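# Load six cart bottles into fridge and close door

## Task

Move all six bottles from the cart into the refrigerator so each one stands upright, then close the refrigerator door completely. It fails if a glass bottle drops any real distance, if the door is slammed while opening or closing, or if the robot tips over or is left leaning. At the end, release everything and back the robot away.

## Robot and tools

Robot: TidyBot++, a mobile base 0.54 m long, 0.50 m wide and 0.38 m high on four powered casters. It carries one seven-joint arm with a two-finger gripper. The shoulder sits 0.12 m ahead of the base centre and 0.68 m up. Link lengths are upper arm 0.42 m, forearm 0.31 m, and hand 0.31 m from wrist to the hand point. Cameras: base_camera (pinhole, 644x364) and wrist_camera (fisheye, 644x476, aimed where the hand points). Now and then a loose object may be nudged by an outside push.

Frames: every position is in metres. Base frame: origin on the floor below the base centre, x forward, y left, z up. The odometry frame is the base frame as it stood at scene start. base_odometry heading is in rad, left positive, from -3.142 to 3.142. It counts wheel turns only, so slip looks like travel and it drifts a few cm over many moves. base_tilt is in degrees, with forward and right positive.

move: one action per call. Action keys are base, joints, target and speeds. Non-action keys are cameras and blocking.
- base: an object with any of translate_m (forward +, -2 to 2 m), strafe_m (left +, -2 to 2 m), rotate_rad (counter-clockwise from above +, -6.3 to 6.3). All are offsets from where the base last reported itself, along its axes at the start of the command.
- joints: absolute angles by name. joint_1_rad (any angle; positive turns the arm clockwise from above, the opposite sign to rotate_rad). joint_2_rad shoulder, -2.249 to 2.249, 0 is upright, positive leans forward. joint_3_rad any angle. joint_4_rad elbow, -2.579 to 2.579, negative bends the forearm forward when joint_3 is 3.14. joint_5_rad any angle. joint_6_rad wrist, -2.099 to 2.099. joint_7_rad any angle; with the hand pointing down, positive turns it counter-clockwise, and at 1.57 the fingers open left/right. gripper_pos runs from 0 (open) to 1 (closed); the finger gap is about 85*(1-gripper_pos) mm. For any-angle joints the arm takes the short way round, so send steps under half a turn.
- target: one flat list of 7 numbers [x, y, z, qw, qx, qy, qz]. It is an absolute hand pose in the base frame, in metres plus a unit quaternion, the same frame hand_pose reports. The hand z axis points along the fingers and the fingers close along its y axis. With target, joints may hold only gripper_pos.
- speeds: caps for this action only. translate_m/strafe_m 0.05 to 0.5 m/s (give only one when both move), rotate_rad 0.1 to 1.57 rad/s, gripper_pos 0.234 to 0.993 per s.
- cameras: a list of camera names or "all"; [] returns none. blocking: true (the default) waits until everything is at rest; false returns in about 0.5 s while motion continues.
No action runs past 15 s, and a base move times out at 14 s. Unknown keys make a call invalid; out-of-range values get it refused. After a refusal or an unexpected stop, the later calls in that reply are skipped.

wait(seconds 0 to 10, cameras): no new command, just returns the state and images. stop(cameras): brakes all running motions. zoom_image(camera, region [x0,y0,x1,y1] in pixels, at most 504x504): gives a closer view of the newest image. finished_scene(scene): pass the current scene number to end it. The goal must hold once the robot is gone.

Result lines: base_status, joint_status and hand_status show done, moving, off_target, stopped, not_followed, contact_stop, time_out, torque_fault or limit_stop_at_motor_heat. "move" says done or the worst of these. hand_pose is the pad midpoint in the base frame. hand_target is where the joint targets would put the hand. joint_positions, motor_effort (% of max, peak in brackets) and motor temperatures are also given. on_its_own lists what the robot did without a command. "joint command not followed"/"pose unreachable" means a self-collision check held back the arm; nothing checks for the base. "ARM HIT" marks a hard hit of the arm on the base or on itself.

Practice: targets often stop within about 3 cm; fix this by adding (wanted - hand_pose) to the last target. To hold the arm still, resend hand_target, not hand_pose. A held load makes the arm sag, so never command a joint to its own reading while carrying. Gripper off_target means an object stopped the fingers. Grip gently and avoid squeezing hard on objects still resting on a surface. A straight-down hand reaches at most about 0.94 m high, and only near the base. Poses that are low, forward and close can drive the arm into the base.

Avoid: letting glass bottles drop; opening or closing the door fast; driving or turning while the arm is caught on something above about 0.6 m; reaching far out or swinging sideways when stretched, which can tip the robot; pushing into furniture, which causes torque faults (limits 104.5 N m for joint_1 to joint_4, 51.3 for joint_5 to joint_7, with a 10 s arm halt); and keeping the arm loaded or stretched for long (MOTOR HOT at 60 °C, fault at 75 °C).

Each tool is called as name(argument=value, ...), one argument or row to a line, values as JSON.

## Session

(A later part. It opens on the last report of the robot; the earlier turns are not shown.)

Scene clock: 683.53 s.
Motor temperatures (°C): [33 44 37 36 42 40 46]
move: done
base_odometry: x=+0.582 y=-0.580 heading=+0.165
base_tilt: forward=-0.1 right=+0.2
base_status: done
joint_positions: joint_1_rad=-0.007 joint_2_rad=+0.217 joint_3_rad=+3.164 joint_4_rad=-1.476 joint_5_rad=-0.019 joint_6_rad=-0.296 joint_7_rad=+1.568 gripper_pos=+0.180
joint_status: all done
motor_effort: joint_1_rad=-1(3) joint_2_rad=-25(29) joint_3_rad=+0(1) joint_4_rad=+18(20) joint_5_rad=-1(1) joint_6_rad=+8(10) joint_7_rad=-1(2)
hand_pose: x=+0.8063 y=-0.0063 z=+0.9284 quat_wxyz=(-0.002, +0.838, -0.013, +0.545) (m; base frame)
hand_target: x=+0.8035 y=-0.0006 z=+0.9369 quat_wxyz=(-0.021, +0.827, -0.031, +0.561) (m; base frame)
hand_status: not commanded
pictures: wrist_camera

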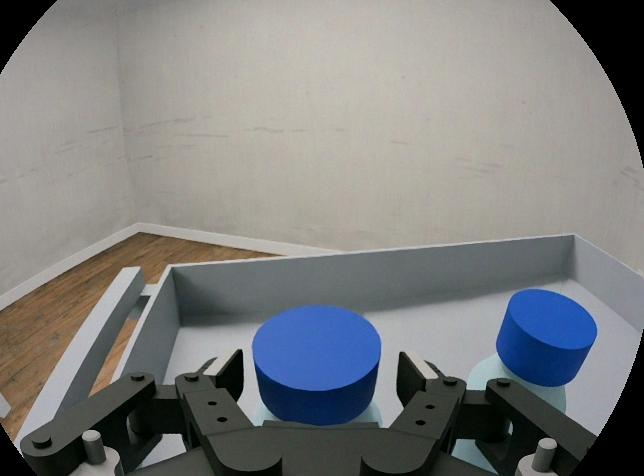

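move(
  joints={"gripper_pos":0.5},
  speeds={"gripper_pos":0.234},
  cameras=[],
)

move(
  joints={"joint_1_rad":-0.01,"joint_2_rad":0.22,"joint_3_rad":3.16,"joint_4_rad":-0.83,"joint_5_rad":-0.035,"joint_6_rad":-0.92,"joint_7_rad":1.53},
  cameras=["wrist_camera"],
)

move(
  base={"translate_m":-0.36},
  speeds={"translate_m":0.35},
  cameras=["wrist_camera"],
)

Scene clock: 689.20 s.
Motor temperatures (°C): [33 44 37 36 42 40 46]
move: off_target
base_odometry: x=+0.582 y=-0.580 heading=+0.165
base_tilt: forward=-0.1 right=+0.2
base_status: not commanded
joint_positions: joint_1_rad=-0.007 joint_2_rad=+0.217 joint_3_rad=+3.164 joint_4_rad=-1.476 joint_5_rad=-0.019 joint_6_rad=-0.294 joint_7_rad=+1.568 gripper_pos=+0.420
joint_status: gripper_pos off_target (ended at +0.420, target +0.500)
motor_effort: joint_1_rad=+0(2) joint_2_rad=-23(25) joint_3_rad=+1(2) joint_4_rad=+18(19) joint_5_rad=-1(1) joint_6_rad=+8(9) joint_7_rad=-1(2)
hand_pose: x=+0.8064 y=-0.0060 z=+0.9288 quat_wxyz=(-0.002, +0.838, -0.013, +0.546) (m; base frame)
hand_target: x=+0.8035 y=-0.0006 z=+0.9369 quat_wxyz=(-0.021, +0.827, -0.031, +0.561) (m; base frame)
hand_status: not commanded
pictures: none
No camera images: "cameras" was empty.

Scene clock: 691.47 s.
Motor temperatures (°C): [33 44 37 36 42 40 46]
move: done
base_odometry: x=+0.582 y=-0.580 heading=+0.165
base_tilt: forward=-0.1 right=+0.2
base_status: not commanded
joint_positions: joint_1_rad=-0.007 joint_2_rad=+0.219 joint_3_rad=+3.164 joint_4_rad=-0.871 joint_5_rad=-0.019 joint_6_rad=-0.878 joint_7_rad=+1.568 gripper_pos=+0.420
joint_status: all done
motor_effort: joint_1_rad=-2(3) joint_2_rad=-29(33) joint_3_rad=+0(1) joint_4_rad=+21(25) joint_5_rad=-1(2) joint_6_rad=+12(14) joint_7_rad=-1(2)
hand_pose: x=+0.7765 y=-0.0018 z=+1.1172 quat_wxyz=(-0.004, +0.833, -0.007, +0.553) (m; base frame)
hand_target: x=+0.7705 y=+0.0066 z=+1.1279 quat_wxyz=(-0.025, +0.833, -0.020, +0.552) (m; base frame)
hand_status: not commanded
pictures: wrist_camera

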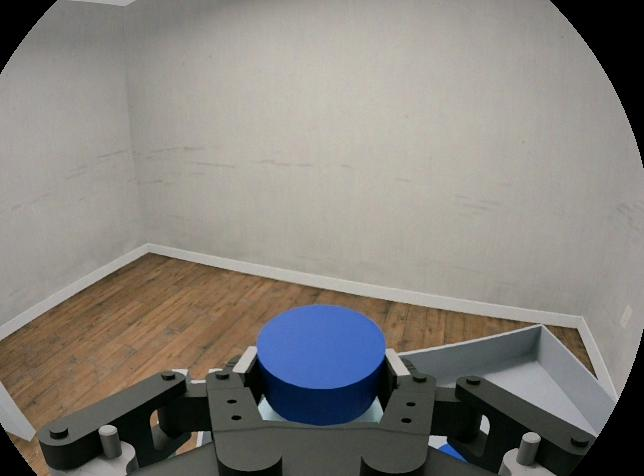

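Scene clock: 693.60 s.
Motor temperatures (°C): [33 44 37 36 42 40 46]
move: done
base_odometry: x=+0.227 y=-0.640 heading=+0.165
base_tilt: forward=-0.1 right=+0.2
base_status: done
joint_positions: joint_1_rad=-0.007 joint_2_rad=+0.229 joint_3_rad=+3.164 joint_4_rad=-0.868 joint_5_rad=-0.019 joint_6_rad=-0.885 joint_7_rad=+1.568 gripper_pos=+0.420
joint_status: not commanded
motor_effort: joint_1_rad=-2(4) joint_2_rad=-28(33) joint_3_rad=+0(2) joint_4_rad=+21(23) joint_5_rad=-1(2) joint_6_rad=+12(13) joint_7_rad=-1(2)
hand_pose: x=+0.7798 y=-0.0016 z=+1.1106 quat_wxyz=(-0.004, +0.836, -0.007, +0.548) (m; base frame)
hand_target: x=+0.7705 y=+0.0066 z=+1.1279 quat_wxyz=(-0.025, +0.833, -0.020, +0.552) (m; base frame)
hand_status: not commanded
pictures: wrist_camera

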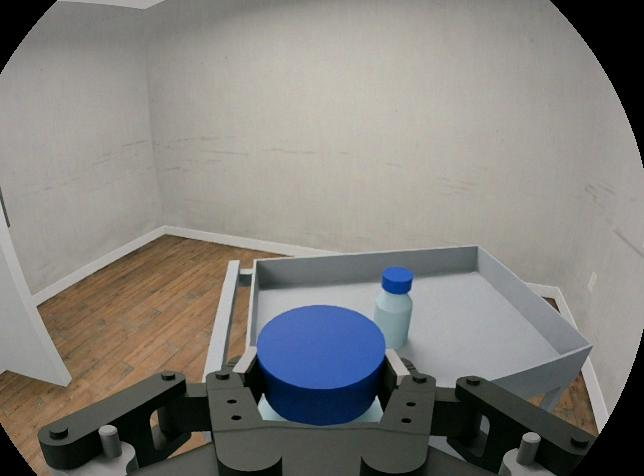

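move(
  base={"translate_m":0.834,"strafe_m":1.234,"rotate_rad":1.224},
  speeds={"rotate_rad":0.4},
  cameras=["wrist_camera"],
)

Scene clock: 700.30 s.
Motor temperatures (°C): [33 44 37 36 42 40 46]
move: done
base_odometry: x=+0.847 y=+0.715 heading=+1.391
base_tilt: forward=-0.1 right=+0.2
base_status: done
joint_positions: joint_1_rad=-0.008 joint_2_rad=+0.231 joint_3_rad=+3.164 joint_4_rad=-0.868 joint_5_rad=-0.020 joint_6_rad=-0.886 joint_7_rad=+1.568 gripper_pos=+0.420
joint_status: not commanded
motor_effort: joint_1_rad=-1(7) joint_2_rad=-29(33) joint_3_rad=+0(4) joint_4_rad=+21(23) joint_5_rad=-1(4) joint_6_rad=+13(14) joint_7_rad=-1(2)
hand_pose: x=+0.7807 y=-0.0008 z=+1.1090 quat_wxyz=(-0.005, +0.837, -0.007, +0.547) (m; base frame)
hand_target: x=+0.7705 y=+0.0066 z=+1.1279 quat_wxyz=(-0.025, +0.833, -0.020, +0.552) (m; base frame)
hand_status: not commanded
pictures: wrist_camera

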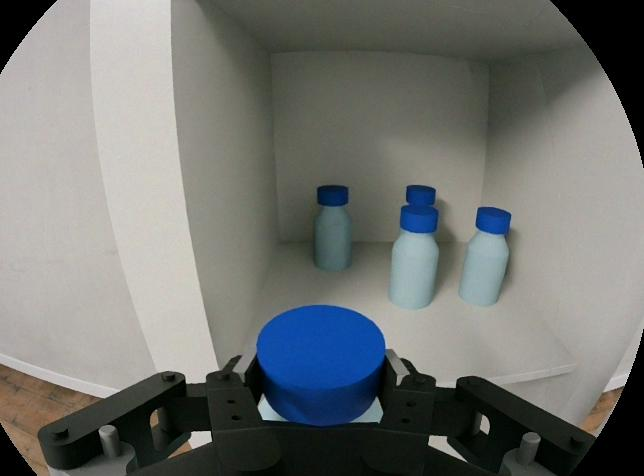

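move(
  base={"translate_m":0.295,"strafe_m":-0.01},
  speeds={"translate_m":0.2},
  cameras=["wrist_camera"],
)

move(
  joints={"joint_1_rad":-0.01,"joint_2_rad":0.22,"joint_3_rad":3.16,"joint_4_rad":-0.99,"joint_5_rad":-0.035,"joint_6_rad":-0.74,"joint_7_rad":1.53},
  cameras=[],
)

move(
  joints={"joint_1_rad":-0.01,"joint_2_rad":0.22,"joint_3_rad":3.16,"joint_4_rad":-1.04,"joint_5_rad":-0.035,"joint_6_rad":-0.69,"joint_7_rad":1.53},
  cameras=[],
)

move(
  joints={"joint_1_rad":-0.01,"joint_2_rad":0.22,"joint_3_rad":3.16,"joint_4_rad":-1.07,"joint_5_rad":-0.035,"joint_6_rad":-0.645,"joint_7_rad":1.53},
  cameras=["wrist_camera"],
)

Scene clock: 719.07 s.
Motor temperatures (°C): [33 44 37 36 42 40 46]
move: done
base_odometry: x=+0.910 y=+1.004 heading=+1.390
base_tilt: forward=-0.1 right=+0.2
base_status: done
joint_positions: joint_1_rad=-0.008 joint_2_rad=+0.232 joint_3_rad=+3.164 joint_4_rad=-0.867 joint_5_rad=-0.020 joint_6_rad=-0.886 joint_7_rad=+1.568 gripper_pos=+0.420
joint_status: not commanded
motor_effort: joint_1_rad=-2(4) joint_2_rad=-29(33) joint_3_rad=+0(2) joint_4_rad=+21(22) joint_5_rad=-1(2) joint_6_rad=+12(13) joint_7_rad=-2(2)
hand_pose: x=+0.7811 y=-0.0008 z=+1.1084 quat_wxyz=(-0.005, +0.838, -0.007, +0.546) (m; base frame)
hand_target: x=+0.7705 y=+0.0066 z=+1.1279 quat_wxyz=(-0.025, +0.833, -0.020, +0.552) (m; base frame)
hand_status: not commanded
pictures: wrist_camera

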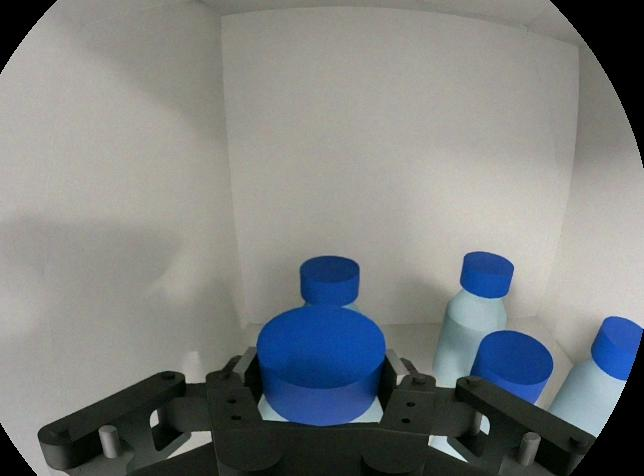

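Scene clock: 720.17 s.
Motor temperatures (°C): [33 44 37 36 42 40 46]
move: done
base_odometry: x=+0.910 y=+1.003 heading=+1.390
base_tilt: forward=-0.1 right=+0.2
base_status: not commanded
joint_positions: joint_1_rad=-0.008 joint_2_rad=+0.232 joint_3_rad=+3.164 joint_4_rad=-0.981 joint_5_rad=-0.020 joint_6_rad=-0.815 joint_7_rad=+1.568 gripper_pos=+0.420
joint_status: all done
motor_effort: joint_1_rad=-2(2) joint_2_rad=-30(31) joint_3_rad=+0(1) joint_4_rad=+22(23) joint_5_rad=-1(2) joint_6_rad=+12(13) joint_7_rad=-1(2)
hand_pose: x=+0.7899 y=-0.0014 z=+1.0640 quat_wxyz=(-0.005, +0.849, -0.008, +0.529) (m; base frame)
hand_target: x=+0.7943 y=+0.0049 z=+1.0882 quat_wxyz=(-0.025, +0.827, -0.023, +0.561) (m; base frame)
hand_status: not commanded
pictures: none
No camera images: "cameras" was empty.

Scene clock: 720.90 s.
Motor temperatures (°C): [33 44 37 36 42 40 46]
move: done
base_odometry: x=+0.910 y=+1.003 heading=+1.390
base_tilt: forward=-0.1 right=+0.2
base_status: not commanded
joint_positions: joint_1_rad=-0.008 joint_2_rad=+0.232 joint_3_rad=+3.164 joint_4_rad=-1.013 joint_5_rad=-0.020 joint_6_rad=-0.754 joint_7_rad=+1.568 gripper_pos=+0.420
joint_status: all done
motor_effort: joint_1_rad=-1(3) joint_2_rad=-25(30) joint_3_rad=-1(1) joint_4_rad=+19(22) joint_5_rad=-2(2) joint_6_rad=+10(13) joint_7_rad=-2(2)
hand_pose: x=+0.7970 y=-0.0018 z=+1.0625 quat_wxyz=(-0.005, +0.841, -0.008, +0.541) (m; base frame)
hand_target: x=+0.7995 y=+0.0044 z=+1.0734 quat_wxyz=(-0.024, +0.827, -0.024, +0.561) (m; base frame)
hand_status: not commanded
pictures: none
No camera images: "cameras" was empty.

Scene clock: 721.53 s.
Motor temperatures (°C): [33 44 37 36 42 40 46]
move: done
base_odometry: x=+0.910 y=+1.003 heading=+1.390
base_tilt: forward=-0.1 right=+0.2
base_status: not commanded
joint_positions: joint_1_rad=-0.008 joint_2_rad=+0.230 joint_3_rad=+3.164 joint_4_rad=-1.039 joint_5_rad=-0.020 joint_6_rad=-0.706 joint_7_rad=+1.568 gripper_pos=+0.420
joint_status: all done
motor_effort: joint_1_rad=-1(2) joint_2_rad=-24(26) joint_3_rad=+1(1) joint_4_rad=+19(20) joint_5_rad=-2(2) joint_6_rad=+11(11) joint_7_rad=-2(2)
hand_pose: x=+0.8016 y=-0.0021 z=+1.0623 quat_wxyz=(-0.005, +0.835, -0.008, +0.551) (m; base frame)
hand_target: x=+0.8040 y=+0.0040 z=+1.0687 quat_wxyz=(-0.024, +0.823, -0.024, +0.567) (m; base frame)
hand_status: not commanded
pictures: wrist_camera

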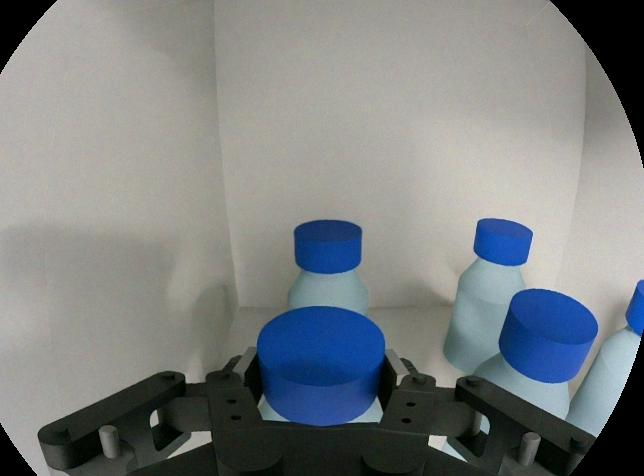

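move(
  joints={"gripper_pos":0.18},
  speeds={"gripper_pos":0.3},
  cameras=[],
)

move(
  base={"translate_m":-0.12},
  speeds={"translate_m":0.2},
  cameras=["wrist_camera"],
)

Scene clock: 726.03 s.
Motor temperatures (°C): [33 44 37 36 42 40 46]
move: done
base_odometry: x=+0.910 y=+1.003 heading=+1.390
base_tilt: forward=-0.1 right=+0.2
base_status: not commanded
joint_positions: joint_1_rad=-0.008 joint_2_rad=+0.230 joint_3_rad=+3.164 joint_4_rad=-1.040 joint_5_rad=-0.020 joint_6_rad=-0.697 joint_7_rad=+1.568 gripper_pos=+0.180
joint_status: all done
motor_effort: joint_1_rad=-2(2) joint_2_rad=-25(26) joint_3_rad=+0(1) joint_4_rad=+18(19) joint_5_rad=-1(2) joint_6_rad=+9(10) joint_7_rad=-1(2)
hand_pose: x=+0.8027 y=-0.0022 z=+1.0642 quat_wxyz=(-0.005, +0.833, -0.009, +0.554) (m; base frame)
hand_target: x=+0.8040 y=+0.0040 z=+1.0687 quat_wxyz=(-0.024, +0.823, -0.024, +0.567) (m; base frame)
hand_status: not commanded
pictures: none
No camera images: "cameras" was empty.

Scene clock: 727.40 s.
Motor temperatures (°C): [33 44 37 36 42 40 46]
move: done
base_odometry: x=+0.889 y=+0.885 heading=+1.390
base_tilt: forward=-0.2 right=+0.2
base_status: done
joint_positions: joint_1_rad=-0.008 joint_2_rad=+0.228 joint_3_rad=+3.164 joint_4_rad=-1.040 joint_5_rad=-0.020 joint_6_rad=-0.696 joint_7_rad=+1.568 gripper_pos=+0.180
joint_status: not commanded
motor_effort: joint_1_rad=-2(4) joint_2_rad=-25(29) joint_3_rad=+0(2) joint_4_rad=+18(19) joint_5_rad=-1(2) joint_6_rad=+9(9) joint_7_rad=-1(2)
hand_pose: x=+0.8019 y=-0.0022 z=+1.0661 quat_wxyz=(-0.005, +0.832, -0.009, +0.555) (m; base frame)
hand_target: x=+0.8040 y=+0.0040 z=+1.0687 quat_wxyz=(-0.024, +0.823, -0.024, +0.567) (m; base frame)
hand_status: not commanded
pictures: wrist_camera

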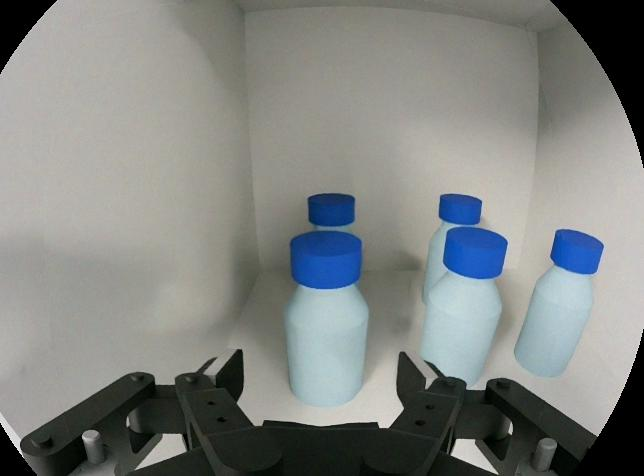

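move(
  base={"translate_m":-0.5},
  cameras=[],
)

move(
  base={"translate_m":-1.195,"strafe_m":0.193,"rotate_rad":-1.225},
  speeds={"rotate_rad":0.45},
  cameras=[],
)

move(
  joints={"joint_1_rad":-0.01,"joint_2_rad":0.2,"joint_3_rad":3.16,"joint_4_rad":-1.47,"joint_5_rad":-0.035,"joint_6_rad":-0.28,"joint_7_rad":1.53},
  cameras=["wrist_camera"],
)

Scene clock: 745.50 s.
Motor temperatures (°C): [33 44 37 36 42 40 46]
move: done
base_odometry: x=+0.799 y=+0.393 heading=+1.391
base_tilt: forward=-0.1 right=+0.2
base_status: done
joint_positions: joint_1_rad=-0.008 joint_2_rad=+0.223 joint_3_rad=+3.164 joint_4_rad=-1.041 joint_5_rad=-0.020 joint_6_rad=-0.695 joint_7_rad=+1.568 gripper_pos=+0.180
joint_status: not commanded
motor_effort: joint_1_rad=-2(2) joint_2_rad=-25(28) joint_3_rad=+0(1) joint_4_rad=+18(19) joint_5_rad=-1(2) joint_6_rad=+9(9) joint_7_rad=-1(2)
hand_pose: x=+0.8003 y=-0.0022 z=+1.0695 quat_wxyz=(-0.005, +0.830, -0.009, +0.558) (m; base frame)
hand_target: x=+0.8040 y=+0.0040 z=+1.0687 quat_wxyz=(-0.024, +0.823, -0.024, +0.567) (m; base frame)
hand_status: not commanded
pictures: none
No camera images: "cameras" was empty.

Scene clock: 749.13 s.
Motor temperatures (°C): [33 44 37 36 42 40 46]
move: done
base_odometry: x=+0.395 y=-0.748 heading=+0.165
base_tilt: forward=-0.1 right=+0.2
base_status: done
joint_positions: joint_1_rad=-0.005 joint_2_rad=+0.223 joint_3_rad=+3.163 joint_4_rad=-1.041 joint_5_rad=-0.020 joint_6_rad=-0.693 joint_7_rad=+1.568 gripper_pos=+0.180
joint_status: not commanded
motor_effort: joint_1_rad=-1(6) joint_2_rad=-25(28) joint_3_rad=+0(3) joint_4_rad=+18(19) joint_5_rad=-1(2) joint_6_rad=+9(9) joint_7_rad=-1(2)
hand_pose: x=+0.8004 y=-0.0040 z=+1.0698 quat_wxyz=(-0.004, +0.830, -0.010, +0.558) (m; base frame)
hand_target: x=+0.8040 y=+0.0040 z=+1.0687 quat_wxyz=(-0.024, +0.823, -0.024, +0.567) (m; base frame)
hand_status: not commanded
pictures: none
No camera images: "cameras" was empty.

Scene clock: 751.00 s.
Motor temperatures (°C): [33 44 37 36 42 40 46]
move: done
base_odometry: x=+0.395 y=-0.748 heading=+0.165
base_tilt: forward=-0.1 right=+0.2
base_status: not commanded
joint_positions: joint_1_rad=-0.005 joint_2_rad=+0.223 joint_3_rad=+3.163 joint_4_rad=-1.437 joint_5_rad=-0.020 joint_6_rad=-0.336 joint_7_rad=+1.568 gripper_pos=+0.180
joint_status: all done
motor_effort: joint_1_rad=-2(3) joint_2_rad=-25(27) joint_3_rad=+0(1) joint_4_rad=+18(20) joint_5_rad=-1(2) joint_6_rad=+8(10) joint_7_rad=-1(2)
hand_pose: x=+0.8089 y=-0.0068 z=+0.9354 quat_wxyz=(-0.002, +0.840, -0.013, +0.542) (m; base frame)
hand_target: x=+0.8048 y=-0.0002 z=+0.9479 quat_wxyz=(-0.021, +0.827, -0.030, +0.561) (m; base frame)
hand_status: not commanded
pictures: wrist_camera

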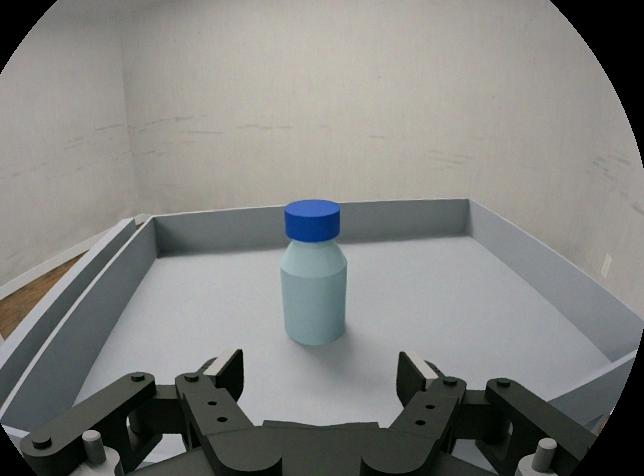

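move(
  base={"translate_m":0.206,"strafe_m":0.007},
  speeds={"translate_m":0.2},
  joints={"joint_1_rad":-0.01,"joint_2_rad":0.2,"joint_3_rad":3.16,"joint_4_rad":-1.505,"joint_5_rad":-0.035,"joint_6_rad":-0.245,"joint_7_rad":1.53},
  cameras=["wrist_camera"],
)

Scene clock: 757.07 s.
Motor temperatures (°C): [33 44 37 36 42 40 46]
move: done
base_odometry: x=+0.597 y=-0.707 heading=+0.164
base_tilt: forward=-0.1 right=+0.2
base_status: done
joint_positions: joint_1_rad=-0.005 joint_2_rad=+0.217 joint_3_rad=+3.163 joint_4_rad=-1.476 joint_5_rad=-0.020 joint_6_rad=-0.296 joint_7_rad=+1.568 gripper_pos=+0.180
joint_status: all done
motor_effort: joint_1_rad=-1(2) joint_2_rad=-25(28) joint_3_rad=+0(1) joint_4_rad=+18(20) joint_5_rad=-1(2) joint_6_rad=+8(9) joint_7_rad=-1(2)
hand_pose: x=+0.8063 y=-0.0070 z=+0.9283 quat_wxyz=(-0.002, +0.838, -0.013, +0.545) (m; base frame)
hand_target: x=+0.8035 y=-0.0006 z=+0.9369 quat_wxyz=(-0.021, +0.827, -0.031, +0.561) (m; base frame)
hand_status: not commanded
pictures: wrist_camera

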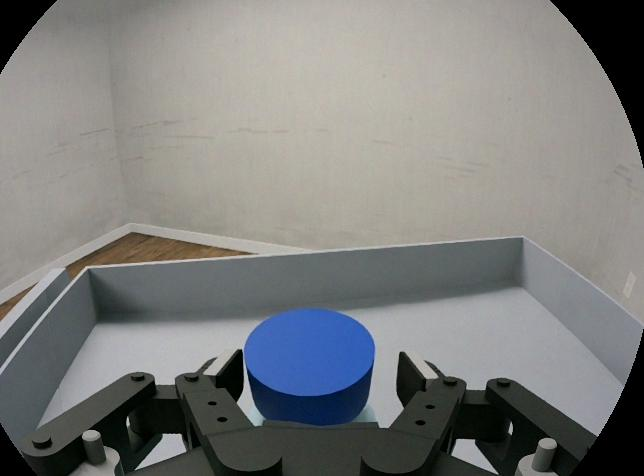

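move(
  base={"strafe_m":0.005},
  cameras=["wrist_camera"],
)

move(
  joints={"gripper_pos":0.5},
  speeds={"gripper_pos":0.234},
  cameras=[],
)

move(
  joints={"joint_1_rad":-0.01,"joint_2_rad":0.22,"joint_3_rad":3.16,"joint_4_rad":-0.83,"joint_5_rad":-0.035,"joint_6_rad":-0.92,"joint_7_rad":1.53},
  cameras=["wrist_camera"],
)

move(
  base={"translate_m":-0.36},
  speeds={"translate_m":0.35},
  cameras=[],
)

Scene clock: 762.27 s.
Motor temperatures (°C): [33 44 37 36 42 40 46]
move: done
base_odometry: x=+0.597 y=-0.703 heading=+0.164
base_tilt: forward=-0.1 right=+0.2
base_status: done
joint_positions: joint_1_rad=-0.005 joint_2_rad=+0.217 joint_3_rad=+3.163 joint_4_rad=-1.476 joint_5_rad=-0.020 joint_6_rad=-0.296 joint_7_rad=+1.568 gripper_pos=+0.180
joint_status: not commanded
motor_effort: joint_1_rad=-2(5) joint_2_rad=-25(27) joint_3_rad=+0(4) joint_4_rad=+19(19) joint_5_rad=-1(1) joint_6_rad=+8(9) joint_7_rad=-1(1)
hand_pose: x=+0.8063 y=-0.0066 z=+0.9283 quat_wxyz=(-0.002, +0.838, -0.013, +0.545) (m; base frame)
hand_target: x=+0.8035 y=-0.0006 z=+0.9369 quat_wxyz=(-0.021, +0.827, -0.031, +0.561) (m; base frame)
hand_status: not commanded
pictures: wrist_camera

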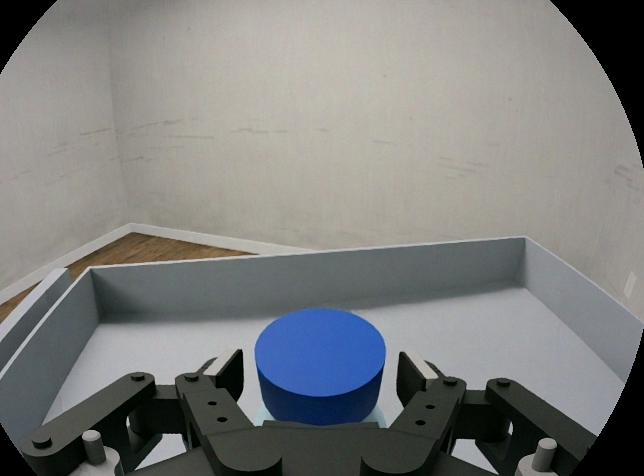

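Scene clock: 763.97 s.
Motor temperatures (°C): [33 44 37 36 42 40 46]
move: off_target
base_odometry: x=+0.597 y=-0.703 heading=+0.164
base_tilt: forward=-0.1 right=+0.2
base_status: not commanded
joint_positions: joint_1_rad=-0.005 joint_2_rad=+0.217 joint_3_rad=+3.163 joint_4_rad=-1.476 joint_5_rad=-0.020 joint_6_rad=-0.295 joint_7_rad=+1.568 gripper_pos=+0.418
joint_status: gripper_pos off_target (ended at +0.418, target +0.500)
motor_effort: joint_1_rad=-3(3) joint_2_rad=-23(25) joint_3_rad=+0(1) joint_4_rad=+18(19) joint_5_rad=-1(2) joint_6_rad=+8(9) joint_7_rad=-1(2)
hand_pose: x=+0.8063 y=-0.0066 z=+0.9285 quat_wxyz=(-0.002, +0.838, -0.013, +0.546) (m; base frame)
hand_target: x=+0.8035 y=-0.0006 z=+0.9369 quat_wxyz=(-0.021, +0.827, -0.031, +0.561) (m; base frame)
hand_status: not commanded
pictures: none
No camera images: "cameras" was empty.

Scene clock: 766.23 s.
Motor temperatures (°C): [33 44 37 36 42 40 46]
move: done
base_odometry: x=+0.597 y=-0.703 heading=+0.164
base_tilt: forward=-0.1 right=+0.2
base_status: not commanded
joint_positions: joint_1_rad=-0.005 joint_2_rad=+0.220 joint_3_rad=+3.163 joint_4_rad=-0.871 joint_5_rad=-0.020 joint_6_rad=-0.878 joint_7_rad=+1.568 gripper_pos=+0.418
joint_status: all done
motor_effort: joint_1_rad=-2(2) joint_2_rad=-29(33) joint_3_rad=+0(1) joint_4_rad=+21(25) joint_5_rad=-1(2) joint_6_rad=+13(14) joint_7_rad=-1(2)
hand_pose: x=+0.7767 y=-0.0022 z=+1.1175 quat_wxyz=(-0.005, +0.833, -0.008, +0.554) (m; base frame)
hand_target: x=+0.7705 y=+0.0066 z=+1.1279 quat_wxyz=(-0.025, +0.833, -0.020, +0.552) (m; base frame)
hand_status: not commanded
pictures: wrist_camera

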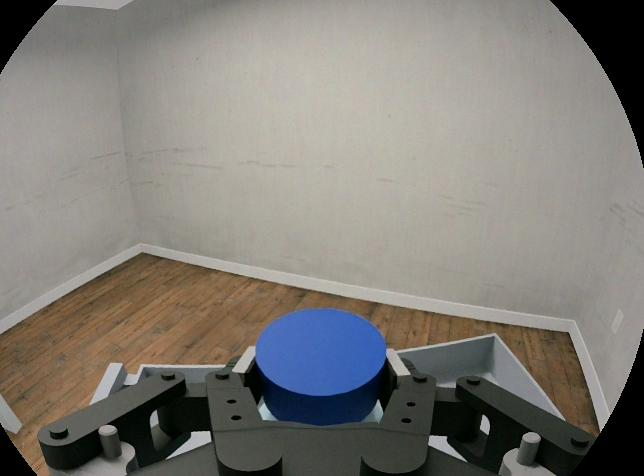

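Scene clock: 768.33 s.
Motor temperatures (°C): [33 44 37 36 42 40 46]
move: done
base_odometry: x=+0.241 y=-0.761 heading=+0.164
base_tilt: forward=-0.2 right=+0.2
base_status: done
joint_positions: joint_1_rad=-0.005 joint_2_rad=+0.224 joint_3_rad=+3.163 joint_4_rad=-0.869 joint_5_rad=-0.020 joint_6_rad=-0.884 joint_7_rad=+1.568 gripper_pos=+0.418
joint_status: not commanded
motor_effort: joint_1_rad=-1(4) joint_2_rad=-28(32) joint_3_rad=+0(2) joint_4_rad=+21(22) joint_5_rad=-1(2) joint_6_rad=+13(13) joint_7_rad=-1(2)
hand_pose: x=+0.7781 y=-0.0021 z=+1.1135 quat_wxyz=(-0.005, +0.835, -0.008, +0.550) (m; base frame)
hand_target: x=+0.7705 y=+0.0066 z=+1.1279 quat_wxyz=(-0.025, +0.833, -0.020, +0.552) (m; base frame)
hand_status: not commanded
pictures: none
No camera images: "cameras" was empty.

move(
  base={"translate_m":0.861,"strafe_m":1.252,"rotate_rad":1.226},
  speeds={"rotate_rad":0.4},
  cameras=["wrist_camera"],
)

Scene clock: 775.60 s.
Motor temperatures (°C): [33 44 37 36 42 40 46]
move: done
base_odometry: x=+0.886 y=+0.615 heading=+1.391
base_tilt: forward=-0.1 right=+0.2
base_status: done
joint_positions: joint_1_rad=-0.008 joint_2_rad=+0.228 joint_3_rad=+3.164 joint_4_rad=-0.868 joint_5_rad=-0.021 joint_6_rad=-0.885 joint_7_rad=+1.568 gripper_pos=+0.418
joint_status: not commanded
motor_effort: joint_1_rad=-2(8) joint_2_rad=-29(32) joint_3_rad=+0(4) joint_4_rad=+21(23) joint_5_rad=-1(4) joint_6_rad=+12(13) joint_7_rad=-1(2)
hand_pose: x=+0.7796 y=-0.0007 z=+1.1111 quat_wxyz=(-0.005, +0.836, -0.007, +0.548) (m; base frame)
hand_target: x=+0.7705 y=+0.0066 z=+1.1279 quat_wxyz=(-0.025, +0.833, -0.020, +0.552) (m; base frame)
hand_status: not commanded
pictures: wrist_camera

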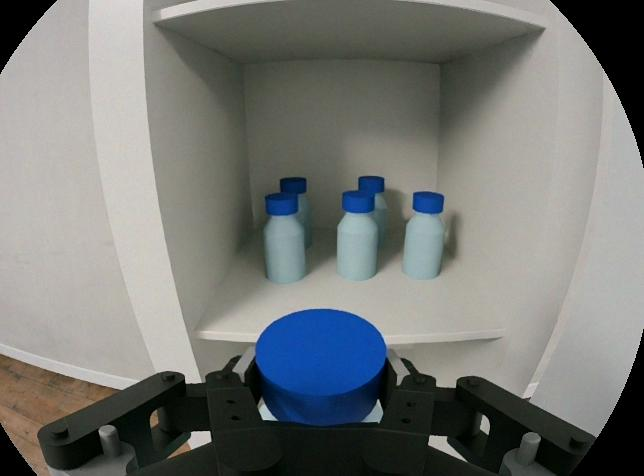

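move(
  base={"translate_m":0.323},
  speeds={"translate_m":0.2},
  cameras=["wrist_camera"],
)

move(
  joints={"joint_1_rad":-0.01,"joint_2_rad":0.22,"joint_3_rad":3.16,"joint_4_rad":-0.99,"joint_5_rad":-0.035,"joint_6_rad":-0.74,"joint_7_rad":1.53},
  cameras=["wrist_camera"],
)

move(
  joints={"joint_1_rad":-0.01,"joint_2_rad":0.22,"joint_3_rad":3.16,"joint_4_rad":-1.04,"joint_5_rad":-0.035,"joint_6_rad":-0.69,"joint_7_rad":1.53},
  cameras=[],
)

move(
  joints={"joint_1_rad":-0.01,"joint_2_rad":0.22,"joint_3_rad":3.16,"joint_4_rad":-1.07,"joint_5_rad":-0.035,"joint_6_rad":-0.645,"joint_7_rad":1.53},
  cameras=["wrist_camera"],
)

Scene clock: 784.40 s.
Motor temperatures (°C): [33 44 37 36 42 40 46]
move: done
base_odometry: x=+0.944 y=+0.933 heading=+1.391
base_tilt: forward=-0.1 right=+0.2
base_status: done
joint_positions: joint_1_rad=-0.008 joint_2_rad=+0.230 joint_3_rad=+3.164 joint_4_rad=-0.867 joint_5_rad=-0.021 joint_6_rad=-0.885 joint_7_rad=+1.568 gripper_pos=+0.418
joint_status: not commanded
motor_effort: joint_1_rad=-1(3) joint_2_rad=-29(32) joint_3_rad=+0(1) joint_4_rad=+21(22) joint_5_rad=-1(2) joint_6_rad=+13(13) joint_7_rad=-1(2)
hand_pose: x=+0.7801 y=-0.0007 z=+1.1103 quat_wxyz=(-0.005, +0.837, -0.007, +0.548) (m; base frame)
hand_target: x=+0.7705 y=+0.0066 z=+1.1279 quat_wxyz=(-0.025, +0.833, -0.020, +0.552) (m; base frame)
hand_status: not commanded
pictures: wrist_camera

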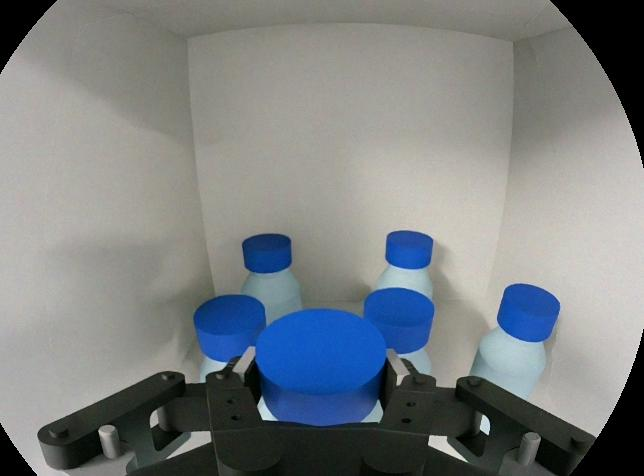

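Scene clock: 785.47 s.
Motor temperatures (°C): [33 44 37 36 42 40 46]
move: done
base_odometry: x=+0.944 y=+0.933 heading=+1.391
base_tilt: forward=-0.1 right=+0.2
base_status: not commanded
joint_positions: joint_1_rad=-0.008 joint_2_rad=+0.230 joint_3_rad=+3.164 joint_4_rad=-0.981 joint_5_rad=-0.021 joint_6_rad=-0.815 joint_7_rad=+1.568 gripper_pos=+0.418
joint_status: all done
motor_effort: joint_1_rad=-1(2) joint_2_rad=-29(31) joint_3_rad=+0(1) joint_4_rad=+22(23) joint_5_rad=-1(2) joint_6_rad=+12(13) joint_7_rad=-1(2)
hand_pose: x=+0.7889 y=-0.0014 z=+1.0650 quat_wxyz=(-0.005, +0.849, -0.008, +0.529) (m; base frame)
hand_target: x=+0.7943 y=+0.0049 z=+1.0882 quat_wxyz=(-0.025, +0.827, -0.023, +0.561) (m; base frame)
hand_status: not commanded
pictures: wrist_camera

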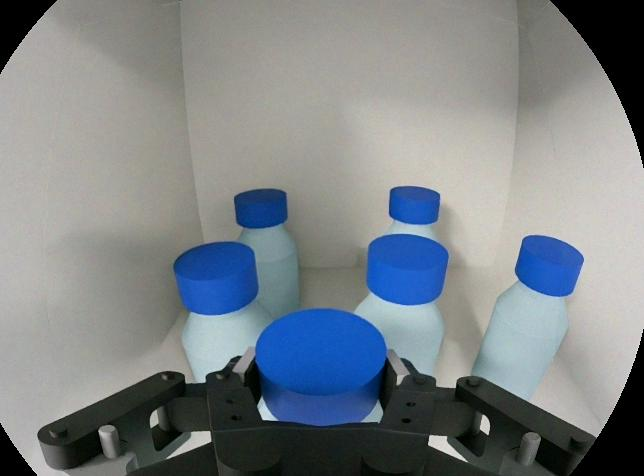

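Scene clock: 786.20 s.
Motor temperatures (°C): [33 44 37 36 42 40 46]
move: done
base_odometry: x=+0.944 y=+0.933 heading=+1.391
base_tilt: forward=-0.1 right=+0.2
base_status: not commanded
joint_positions: joint_1_rad=-0.008 joint_2_rad=+0.230 joint_3_rad=+3.164 joint_4_rad=-1.014 joint_5_rad=-0.021 joint_6_rad=-0.754 joint_7_rad=+1.568 gripper_pos=+0.418
joint_status: all done
motor_effort: joint_1_rad=-1(2) joint_2_rad=-26(29) joint_3_rad=+0(1) joint_4_rad=+19(22) joint_5_rad=-1(2) joint_6_rad=+10(13) joint_7_rad=-1(2)
hand_pose: x=+0.7962 y=-0.0018 z=+1.0634 quat_wxyz=(-0.005, +0.841, -0.008, +0.541) (m; base frame)
hand_target: x=+0.7995 y=+0.0044 z=+1.0734 quat_wxyz=(-0.024, +0.827, -0.024, +0.561) (m; base frame)
hand_status: not commanded
pictures: none
No camera images: "cameras" was empty.

Scene clock: 786.83 s.
Motor temperatures (°C): [33 44 37 36 42 40 46]
move: done
base_odometry: x=+0.944 y=+0.933 heading=+1.391
base_tilt: forward=-0.1 right=+0.2
base_status: not commanded
joint_positions: joint_1_rad=-0.008 joint_2_rad=+0.229 joint_3_rad=+3.164 joint_4_rad=-1.039 joint_5_rad=-0.021 joint_6_rad=-0.707 joint_7_rad=+1.568 gripper_pos=+0.418
joint_status: all done
motor_effort: joint_1_rad=-1(2) joint_2_rad=-25(26) joint_3_rad=+0(1) joint_4_rad=+19(20) joint_5_rad=-2(2) joint_6_rad=+11(11) joint_7_rad=-2(2)
hand_pose: x=+0.8009 y=-0.0021 z=+1.0632 quat_wxyz=(-0.005, +0.834, -0.009, +0.551) (m; base frame)
hand_target: x=+0.8040 y=+0.0040 z=+1.0687 quat_wxyz=(-0.024, +0.823, -0.024, +0.567) (m; base frame)
hand_status: not commanded
pictures: wrist_camera

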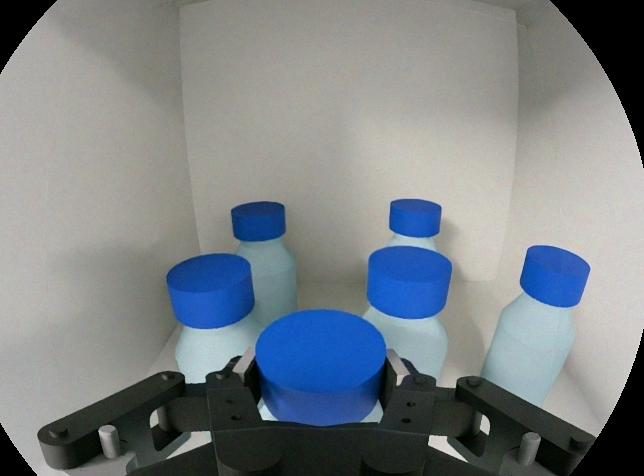

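move(
  joints={"gripper_pos":0.2},
  speeds={"gripper_pos":0.3},
  cameras=[],
)

move(
  base={"translate_m":-0.2},
  speeds={"translate_m":0.2},
  cameras=["wrist_camera"],
)

Scene clock: 792.80 s.
Motor temperatures (°C): [33 44 37 36 42 40 46]
move: done
base_odometry: x=+0.944 y=+0.933 heading=+1.391
base_tilt: forward=-0.1 right=+0.2
base_status: not commanded
joint_positions: joint_1_rad=-0.008 joint_2_rad=+0.229 joint_3_rad=+3.164 joint_4_rad=-1.040 joint_5_rad=-0.021 joint_6_rad=-0.697 joint_7_rad=+1.568 gripper_pos=+0.200
joint_status: all done
motor_effort: joint_1_rad=-2(2) joint_2_rad=-25(26) joint_3_rad=+0(1) joint_4_rad=+18(19) joint_5_rad=-1(2) joint_6_rad=+9(10) joint_7_rad=-1(2)
hand_pose: x=+0.8020 y=-0.0021 z=+1.0653 quat_wxyz=(-0.005, +0.832, -0.009, +0.555) (m; base frame)
hand_target: x=+0.8040 y=+0.0040 z=+1.0687 quat_wxyz=(-0.024, +0.823, -0.024, +0.567) (m; base frame)
hand_status: not commanded
pictures: none
No camera images: "cameras" was empty.

Scene clock: 794.57 s.
Motor temperatures (°C): [33 44 37 36 42 40 46]
move: done
base_odometry: x=+0.909 y=+0.736 heading=+1.391
base_tilt: forward=-0.2 right=+0.2
base_status: done
joint_positions: joint_1_rad=-0.008 joint_2_rad=+0.227 joint_3_rad=+3.164 joint_4_rad=-1.041 joint_5_rad=-0.021 joint_6_rad=-0.696 joint_7_rad=+1.568 gripper_pos=+0.200
joint_status: not commanded
motor_effort: joint_1_rad=-1(3) joint_2_rad=-25(29) joint_3_rad=+0(1) joint_4_rad=+18(20) joint_5_rad=-1(2) joint_6_rad=+9(9) joint_7_rad=-1(2)
hand_pose: x=+0.8017 y=-0.0021 z=+1.0662 quat_wxyz=(-0.005, +0.831, -0.009, +0.555) (m; base frame)
hand_target: x=+0.8040 y=+0.0040 z=+1.0687 quat_wxyz=(-0.024, +0.823, -0.024, +0.567) (m; base frame)
hand_status: not commanded
pictures: wrist_camera

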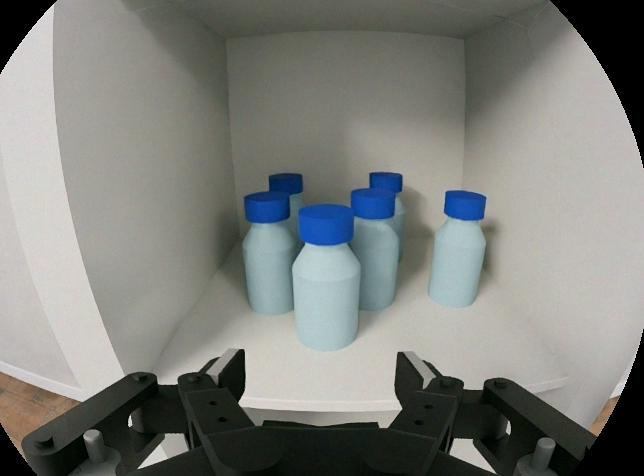

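move(
  base={"translate_m":-0.36},
  cameras=[],
)

move(
  base={"rotate_rad":-1.29},
  joints={"joint_1_rad":-0.01,"joint_2_rad":0.2,"joint_3_rad":3.16,"joint_4_rad":-1.3,"joint_5_rad":-0.035,"joint_6_rad":-0.55,"joint_7_rad":1.53,"gripper_pos":1.0},
)

Scene clock: 816.67 s.
Motor temperatures (°C): [33 44 37 36 42 40 46]
move: done
base_odometry: x=+0.844 y=+0.381 heading=+1.391
base_tilt: forward=-0.2 right=+0.2
base_status: done
joint_positions: joint_1_rad=-0.008 joint_2_rad=+0.223 joint_3_rad=+3.164 joint_4_rad=-1.041 joint_5_rad=-0.021 joint_6_rad=-0.694 joint_7_rad=+1.568 gripper_pos=+0.200
joint_status: not commanded
motor_effort: joint_1_rad=-2(3) joint_2_rad=-25(28) joint_3_rad=+0(1) joint_4_rad=+18(19) joint_5_rad=-1(2) joint_6_rad=+9(9) joint_7_rad=-1(2)
hand_pose: x=+0.8002 y=-0.0022 z=+1.0694 quat_wxyz=(-0.005, +0.830, -0.009, +0.558) (m; base frame)
hand_target: x=+0.8040 y=+0.0040 z=+1.0687 quat_wxyz=(-0.024, +0.823, -0.024, +0.567) (m; base frame)
hand_status: not commanded
pictures: none
No camera images: "cameras" was empty.

Scene clock: 818.93 s.
Motor temperatures (°C): [33 44 37 36 42 40 46]
move: done
base_odometry: x=+0.845 y=+0.381 heading=+0.102
base_tilt: forward=-0.1 right=+0.2
base_status: done
joint_positions: joint_1_rad=+0.001 joint_2_rad=+0.212 joint_3_rad=+3.169 joint_4_rad=-1.273 joint_5_rad=-0.035 joint_6_rad=-0.593 joint_7_rad=+1.567 gripper_pos=+1.000
joint_status: all done
motor_effort: joint_1_rad=-1(17) joint_2_rad=-25(29) joint_3_rad=+0(18) joint_4_rad=+18(24) joint_5_rad=-1(13) joint_6_rad=+8(20) joint_7_rad=-1(2)
hand_pose: x=+0.7933 y=-0.0100 z=+0.9692 quat_wxyz=(-0.007, +0.861, -0.020, +0.507) (m; base frame)
hand_target: x=+0.7926 y=+0.0027 z=+0.9730 quat_wxyz=(-0.022, +0.854, -0.028, +0.519) (m; base frame)
hand_status: not commanded
pictures: base_camera, wrist_camera

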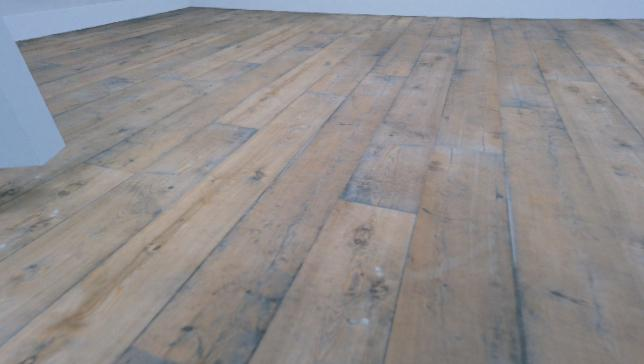

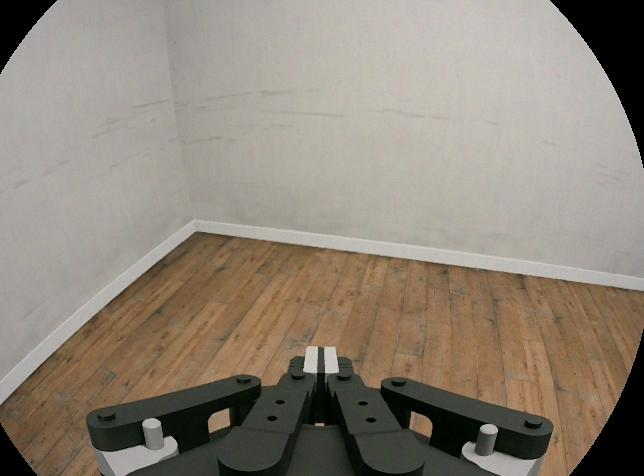

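move(
  base={"translate_m":0.883,"strafe_m":-0.188},
  cameras=["wrist_camera"],
)

move(
  base={"rotate_rad":0.9},
  speeds={"rotate_rad":0.6},
)

Scene clock: 829.77 s.
Motor temperatures (°C): [33 44 37 36 42 40 46]
move: done
base_odometry: x=+1.742 y=+0.284 heading=+0.101
base_tilt: forward=-0.1 right=+0.2
base_status: done
joint_positions: joint_1_rad=+0.001 joint_2_rad=+0.210 joint_3_rad=+3.169 joint_4_rad=-1.273 joint_5_rad=-0.035 joint_6_rad=-0.593 joint_7_rad=+1.567 gripper_pos=+1.000
joint_status: not commanded
motor_effort: joint_1_rad=-2(3) joint_2_rad=-25(28) joint_3_rad=+0(1) joint_4_rad=+18(19) joint_5_rad=-1(2) joint_6_rad=+8(9) joint_7_rad=-1(2)
hand_pose: x=+0.7928 y=-0.0100 z=+0.9703 quat_wxyz=(-0.007, +0.861, -0.020, +0.508) (m; base frame)
hand_target: x=+0.7926 y=+0.0027 z=+0.9730 quat_wxyz=(-0.022, +0.854, -0.028, +0.519) (m; base frame)
hand_status: not commanded
pictures: wrist_camera

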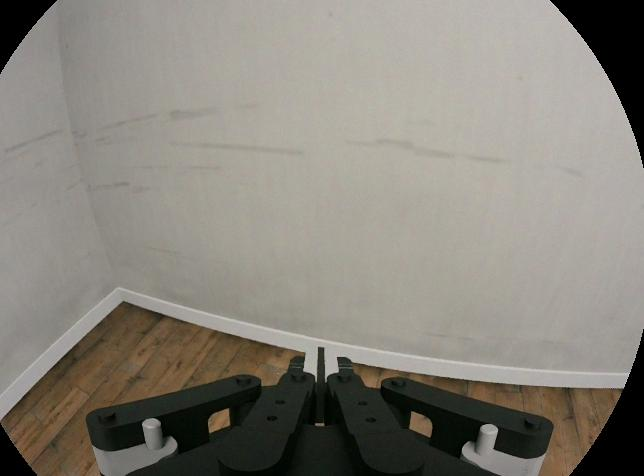

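Scene clock: 831.93 s.
Motor temperatures (°C): [33 44 37 36 42 40 46]
move: done
base_odometry: x=+1.742 y=+0.284 heading=+1.000
base_tilt: forward=-0.2 right=+0.2
base_status: done
joint_positions: joint_1_rad=-0.008 joint_2_rad=+0.210 joint_3_rad=+3.164 joint_4_rad=-1.273 joint_5_rad=-0.035 joint_6_rad=-0.593 joint_7_rad=+1.567 gripper_pos=+1.000
joint_status: not commanded
motor_effort: joint_1_rad=-1(7) joint_2_rad=-25(26) joint_3_rad=+0(3) joint_4_rad=+19(19) joint_5_rad=-1(2) joint_6_rad=+8(8) joint_7_rad=-1(2)
hand_pose: x=+0.7928 y=-0.0009 z=+0.9703 quat_wxyz=(-0.011, +0.861, -0.014, +0.508) (m; base frame)
hand_target: x=+0.7926 y=+0.0027 z=+0.9730 quat_wxyz=(-0.022, +0.854, -0.028, +0.519) (m; base frame)
hand_status: not commanded
pictures: base_camera, wrist_camera

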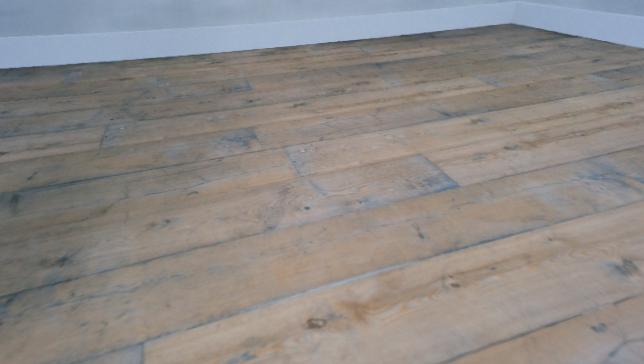

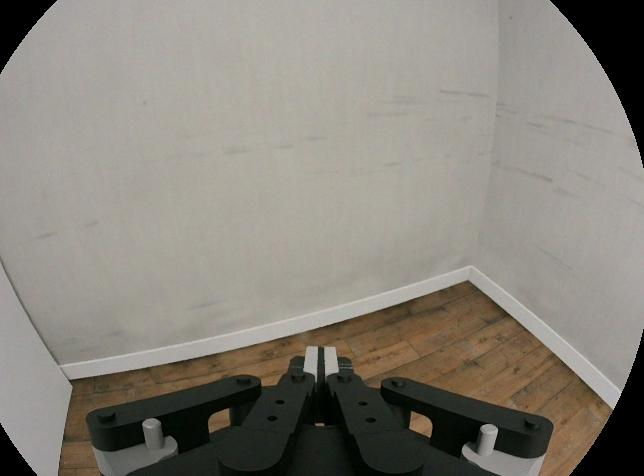

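move(
  base={"rotate_rad":0.386},
  speeds={"rotate_rad":0.3},
)

Scene clock: 835.50 s.
Motor temperatures (°C): [33 44 37 36 42 40 46]
move: done
base_odometry: x=+1.742 y=+0.284 heading=+1.386
base_tilt: forward=-0.1 right=+0.2
base_status: done
joint_positions: joint_1_rad=-0.010 joint_2_rad=+0.210 joint_3_rad=+3.163 joint_4_rad=-1.273 joint_5_rad=-0.035 joint_6_rad=-0.593 joint_7_rad=+1.567 gripper_pos=+1.000
joint_status: not commanded
motor_effort: joint_1_rad=-1(6) joint_2_rad=-24(25) joint_3_rad=+0(3) joint_4_rad=+19(19) joint_5_rad=-1(2) joint_6_rad=+8(9) joint_7_rad=-1(2)
hand_pose: x=+0.7928 y=+0.0014 z=+0.9703 quat_wxyz=(-0.012, +0.861, -0.013, +0.508) (m; base frame)
hand_target: x=+0.7926 y=+0.0027 z=+0.9730 quat_wxyz=(-0.022, +0.854, -0.028, +0.519) (m; base frame)
hand_status: not commanded
pictures: base_camera, wrist_camera

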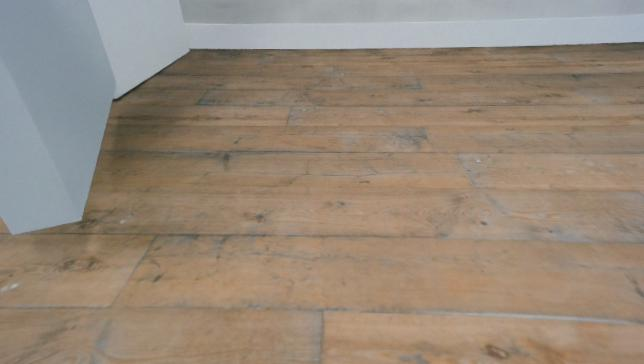

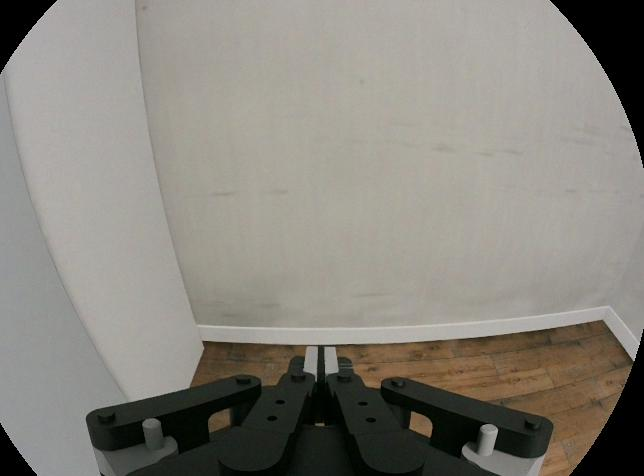

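move(
  base={"translate_m":0.02,"strafe_m":0.3},
  speeds={"strafe_m":0.12},
)

Scene clock: 860.60 s.
Motor temperatures (°C): [33 44 37 36 42 40 46]
move: done
base_odometry: x=+1.451 y=+0.359 heading=+1.386
base_tilt: forward=-0.1 right=+0.2
base_status: done
joint_positions: joint_1_rad=+0.000 joint_2_rad=+0.210 joint_3_rad=+3.171 joint_4_rad=-1.273 joint_5_rad=-0.034 joint_6_rad=-0.593 joint_7_rad=+1.567 gripper_pos=+1.000
joint_status: not commanded
motor_effort: joint_1_rad=-2(10) joint_2_rad=-25(26) joint_3_rad=+0(7) joint_4_rad=+19(19) joint_5_rad=-1(3) joint_6_rad=+8(9) joint_7_rad=-1(2)
hand_pose: x=+0.7926 y=-0.0100 z=+0.9707 quat_wxyz=(-0.007, +0.861, -0.020, +0.508) (m; base frame)
hand_target: x=+0.7926 y=+0.0027 z=+0.9730 quat_wxyz=(-0.022, +0.854, -0.028, +0.519) (m; base frame)
hand_status: not commanded
pictures: base_camera, wrist_camera

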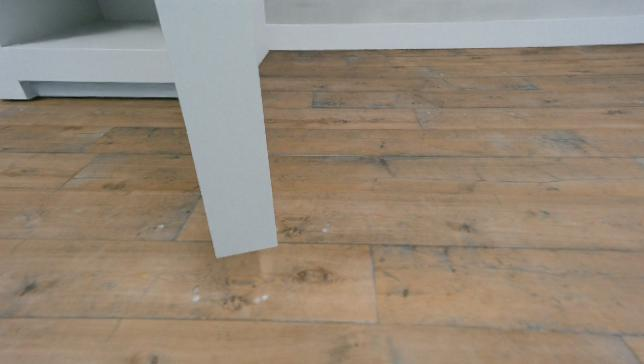

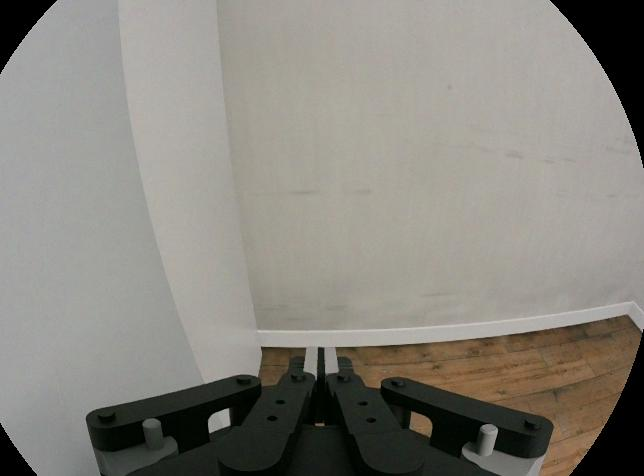

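move(
  base={"strafe_m": 0.1, "translate_m": -0.03},
  speeds={"strafe_m": 0.1},
)

Scene clock: 873.63 s.
Motor temperatures (°C): [33 44 37 36 42 40 46]
move: done
base_odometry: x=+1.347 y=+0.348 heading=+1.386
base_tilt: forward=-0.1 right=+0.2
base_status: done
joint_positions: joint_1_rad=+0.010 joint_2_rad=+0.207 joint_3_rad=+3.180 joint_4_rad=-1.276 joint_5_rad=-0.034 joint_6_rad=-0.593 joint_7_rad=+1.567 gripper_pos=+1.000
joint_status: not commanded
motor_effort: joint_1_rad=-2(11) joint_2_rad=-24(27) joint_3_rad=+0(6) joint_4_rad=+19(20) joint_5_rad=-1(3) joint_6_rad=+8(9) joint_7_rad=-1(2)
hand_pose: x=+0.7913 y=-0.0221 z=+0.9709 quat_wxyz=(-0.001, +0.861, -0.027, +0.508) (m; base frame)
hand_target: x=+0.7926 y=+0.0027 z=+0.9730 quat_wxyz=(-0.022, +0.854, -0.028, +0.519) (m; base frame)
hand_status: not commanded
pictures: base_camera, wrist_camera

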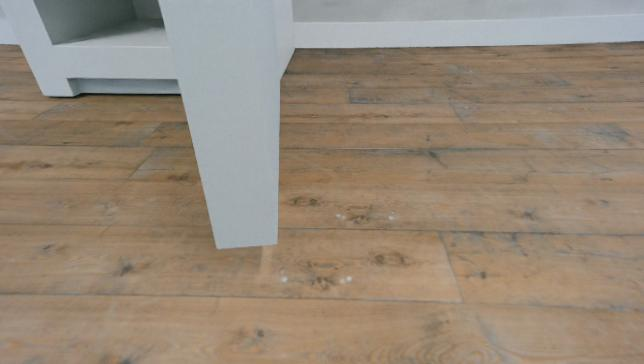

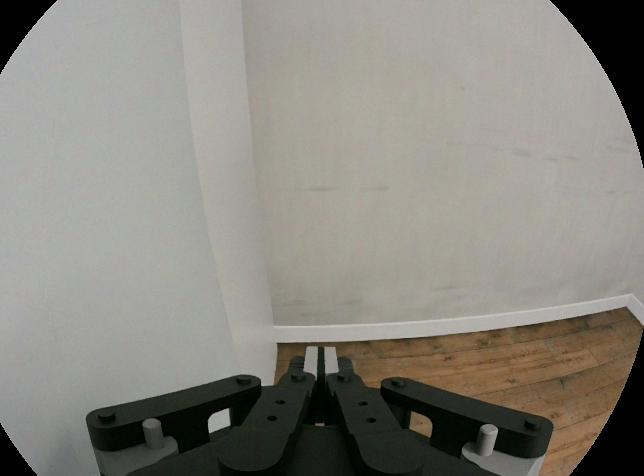

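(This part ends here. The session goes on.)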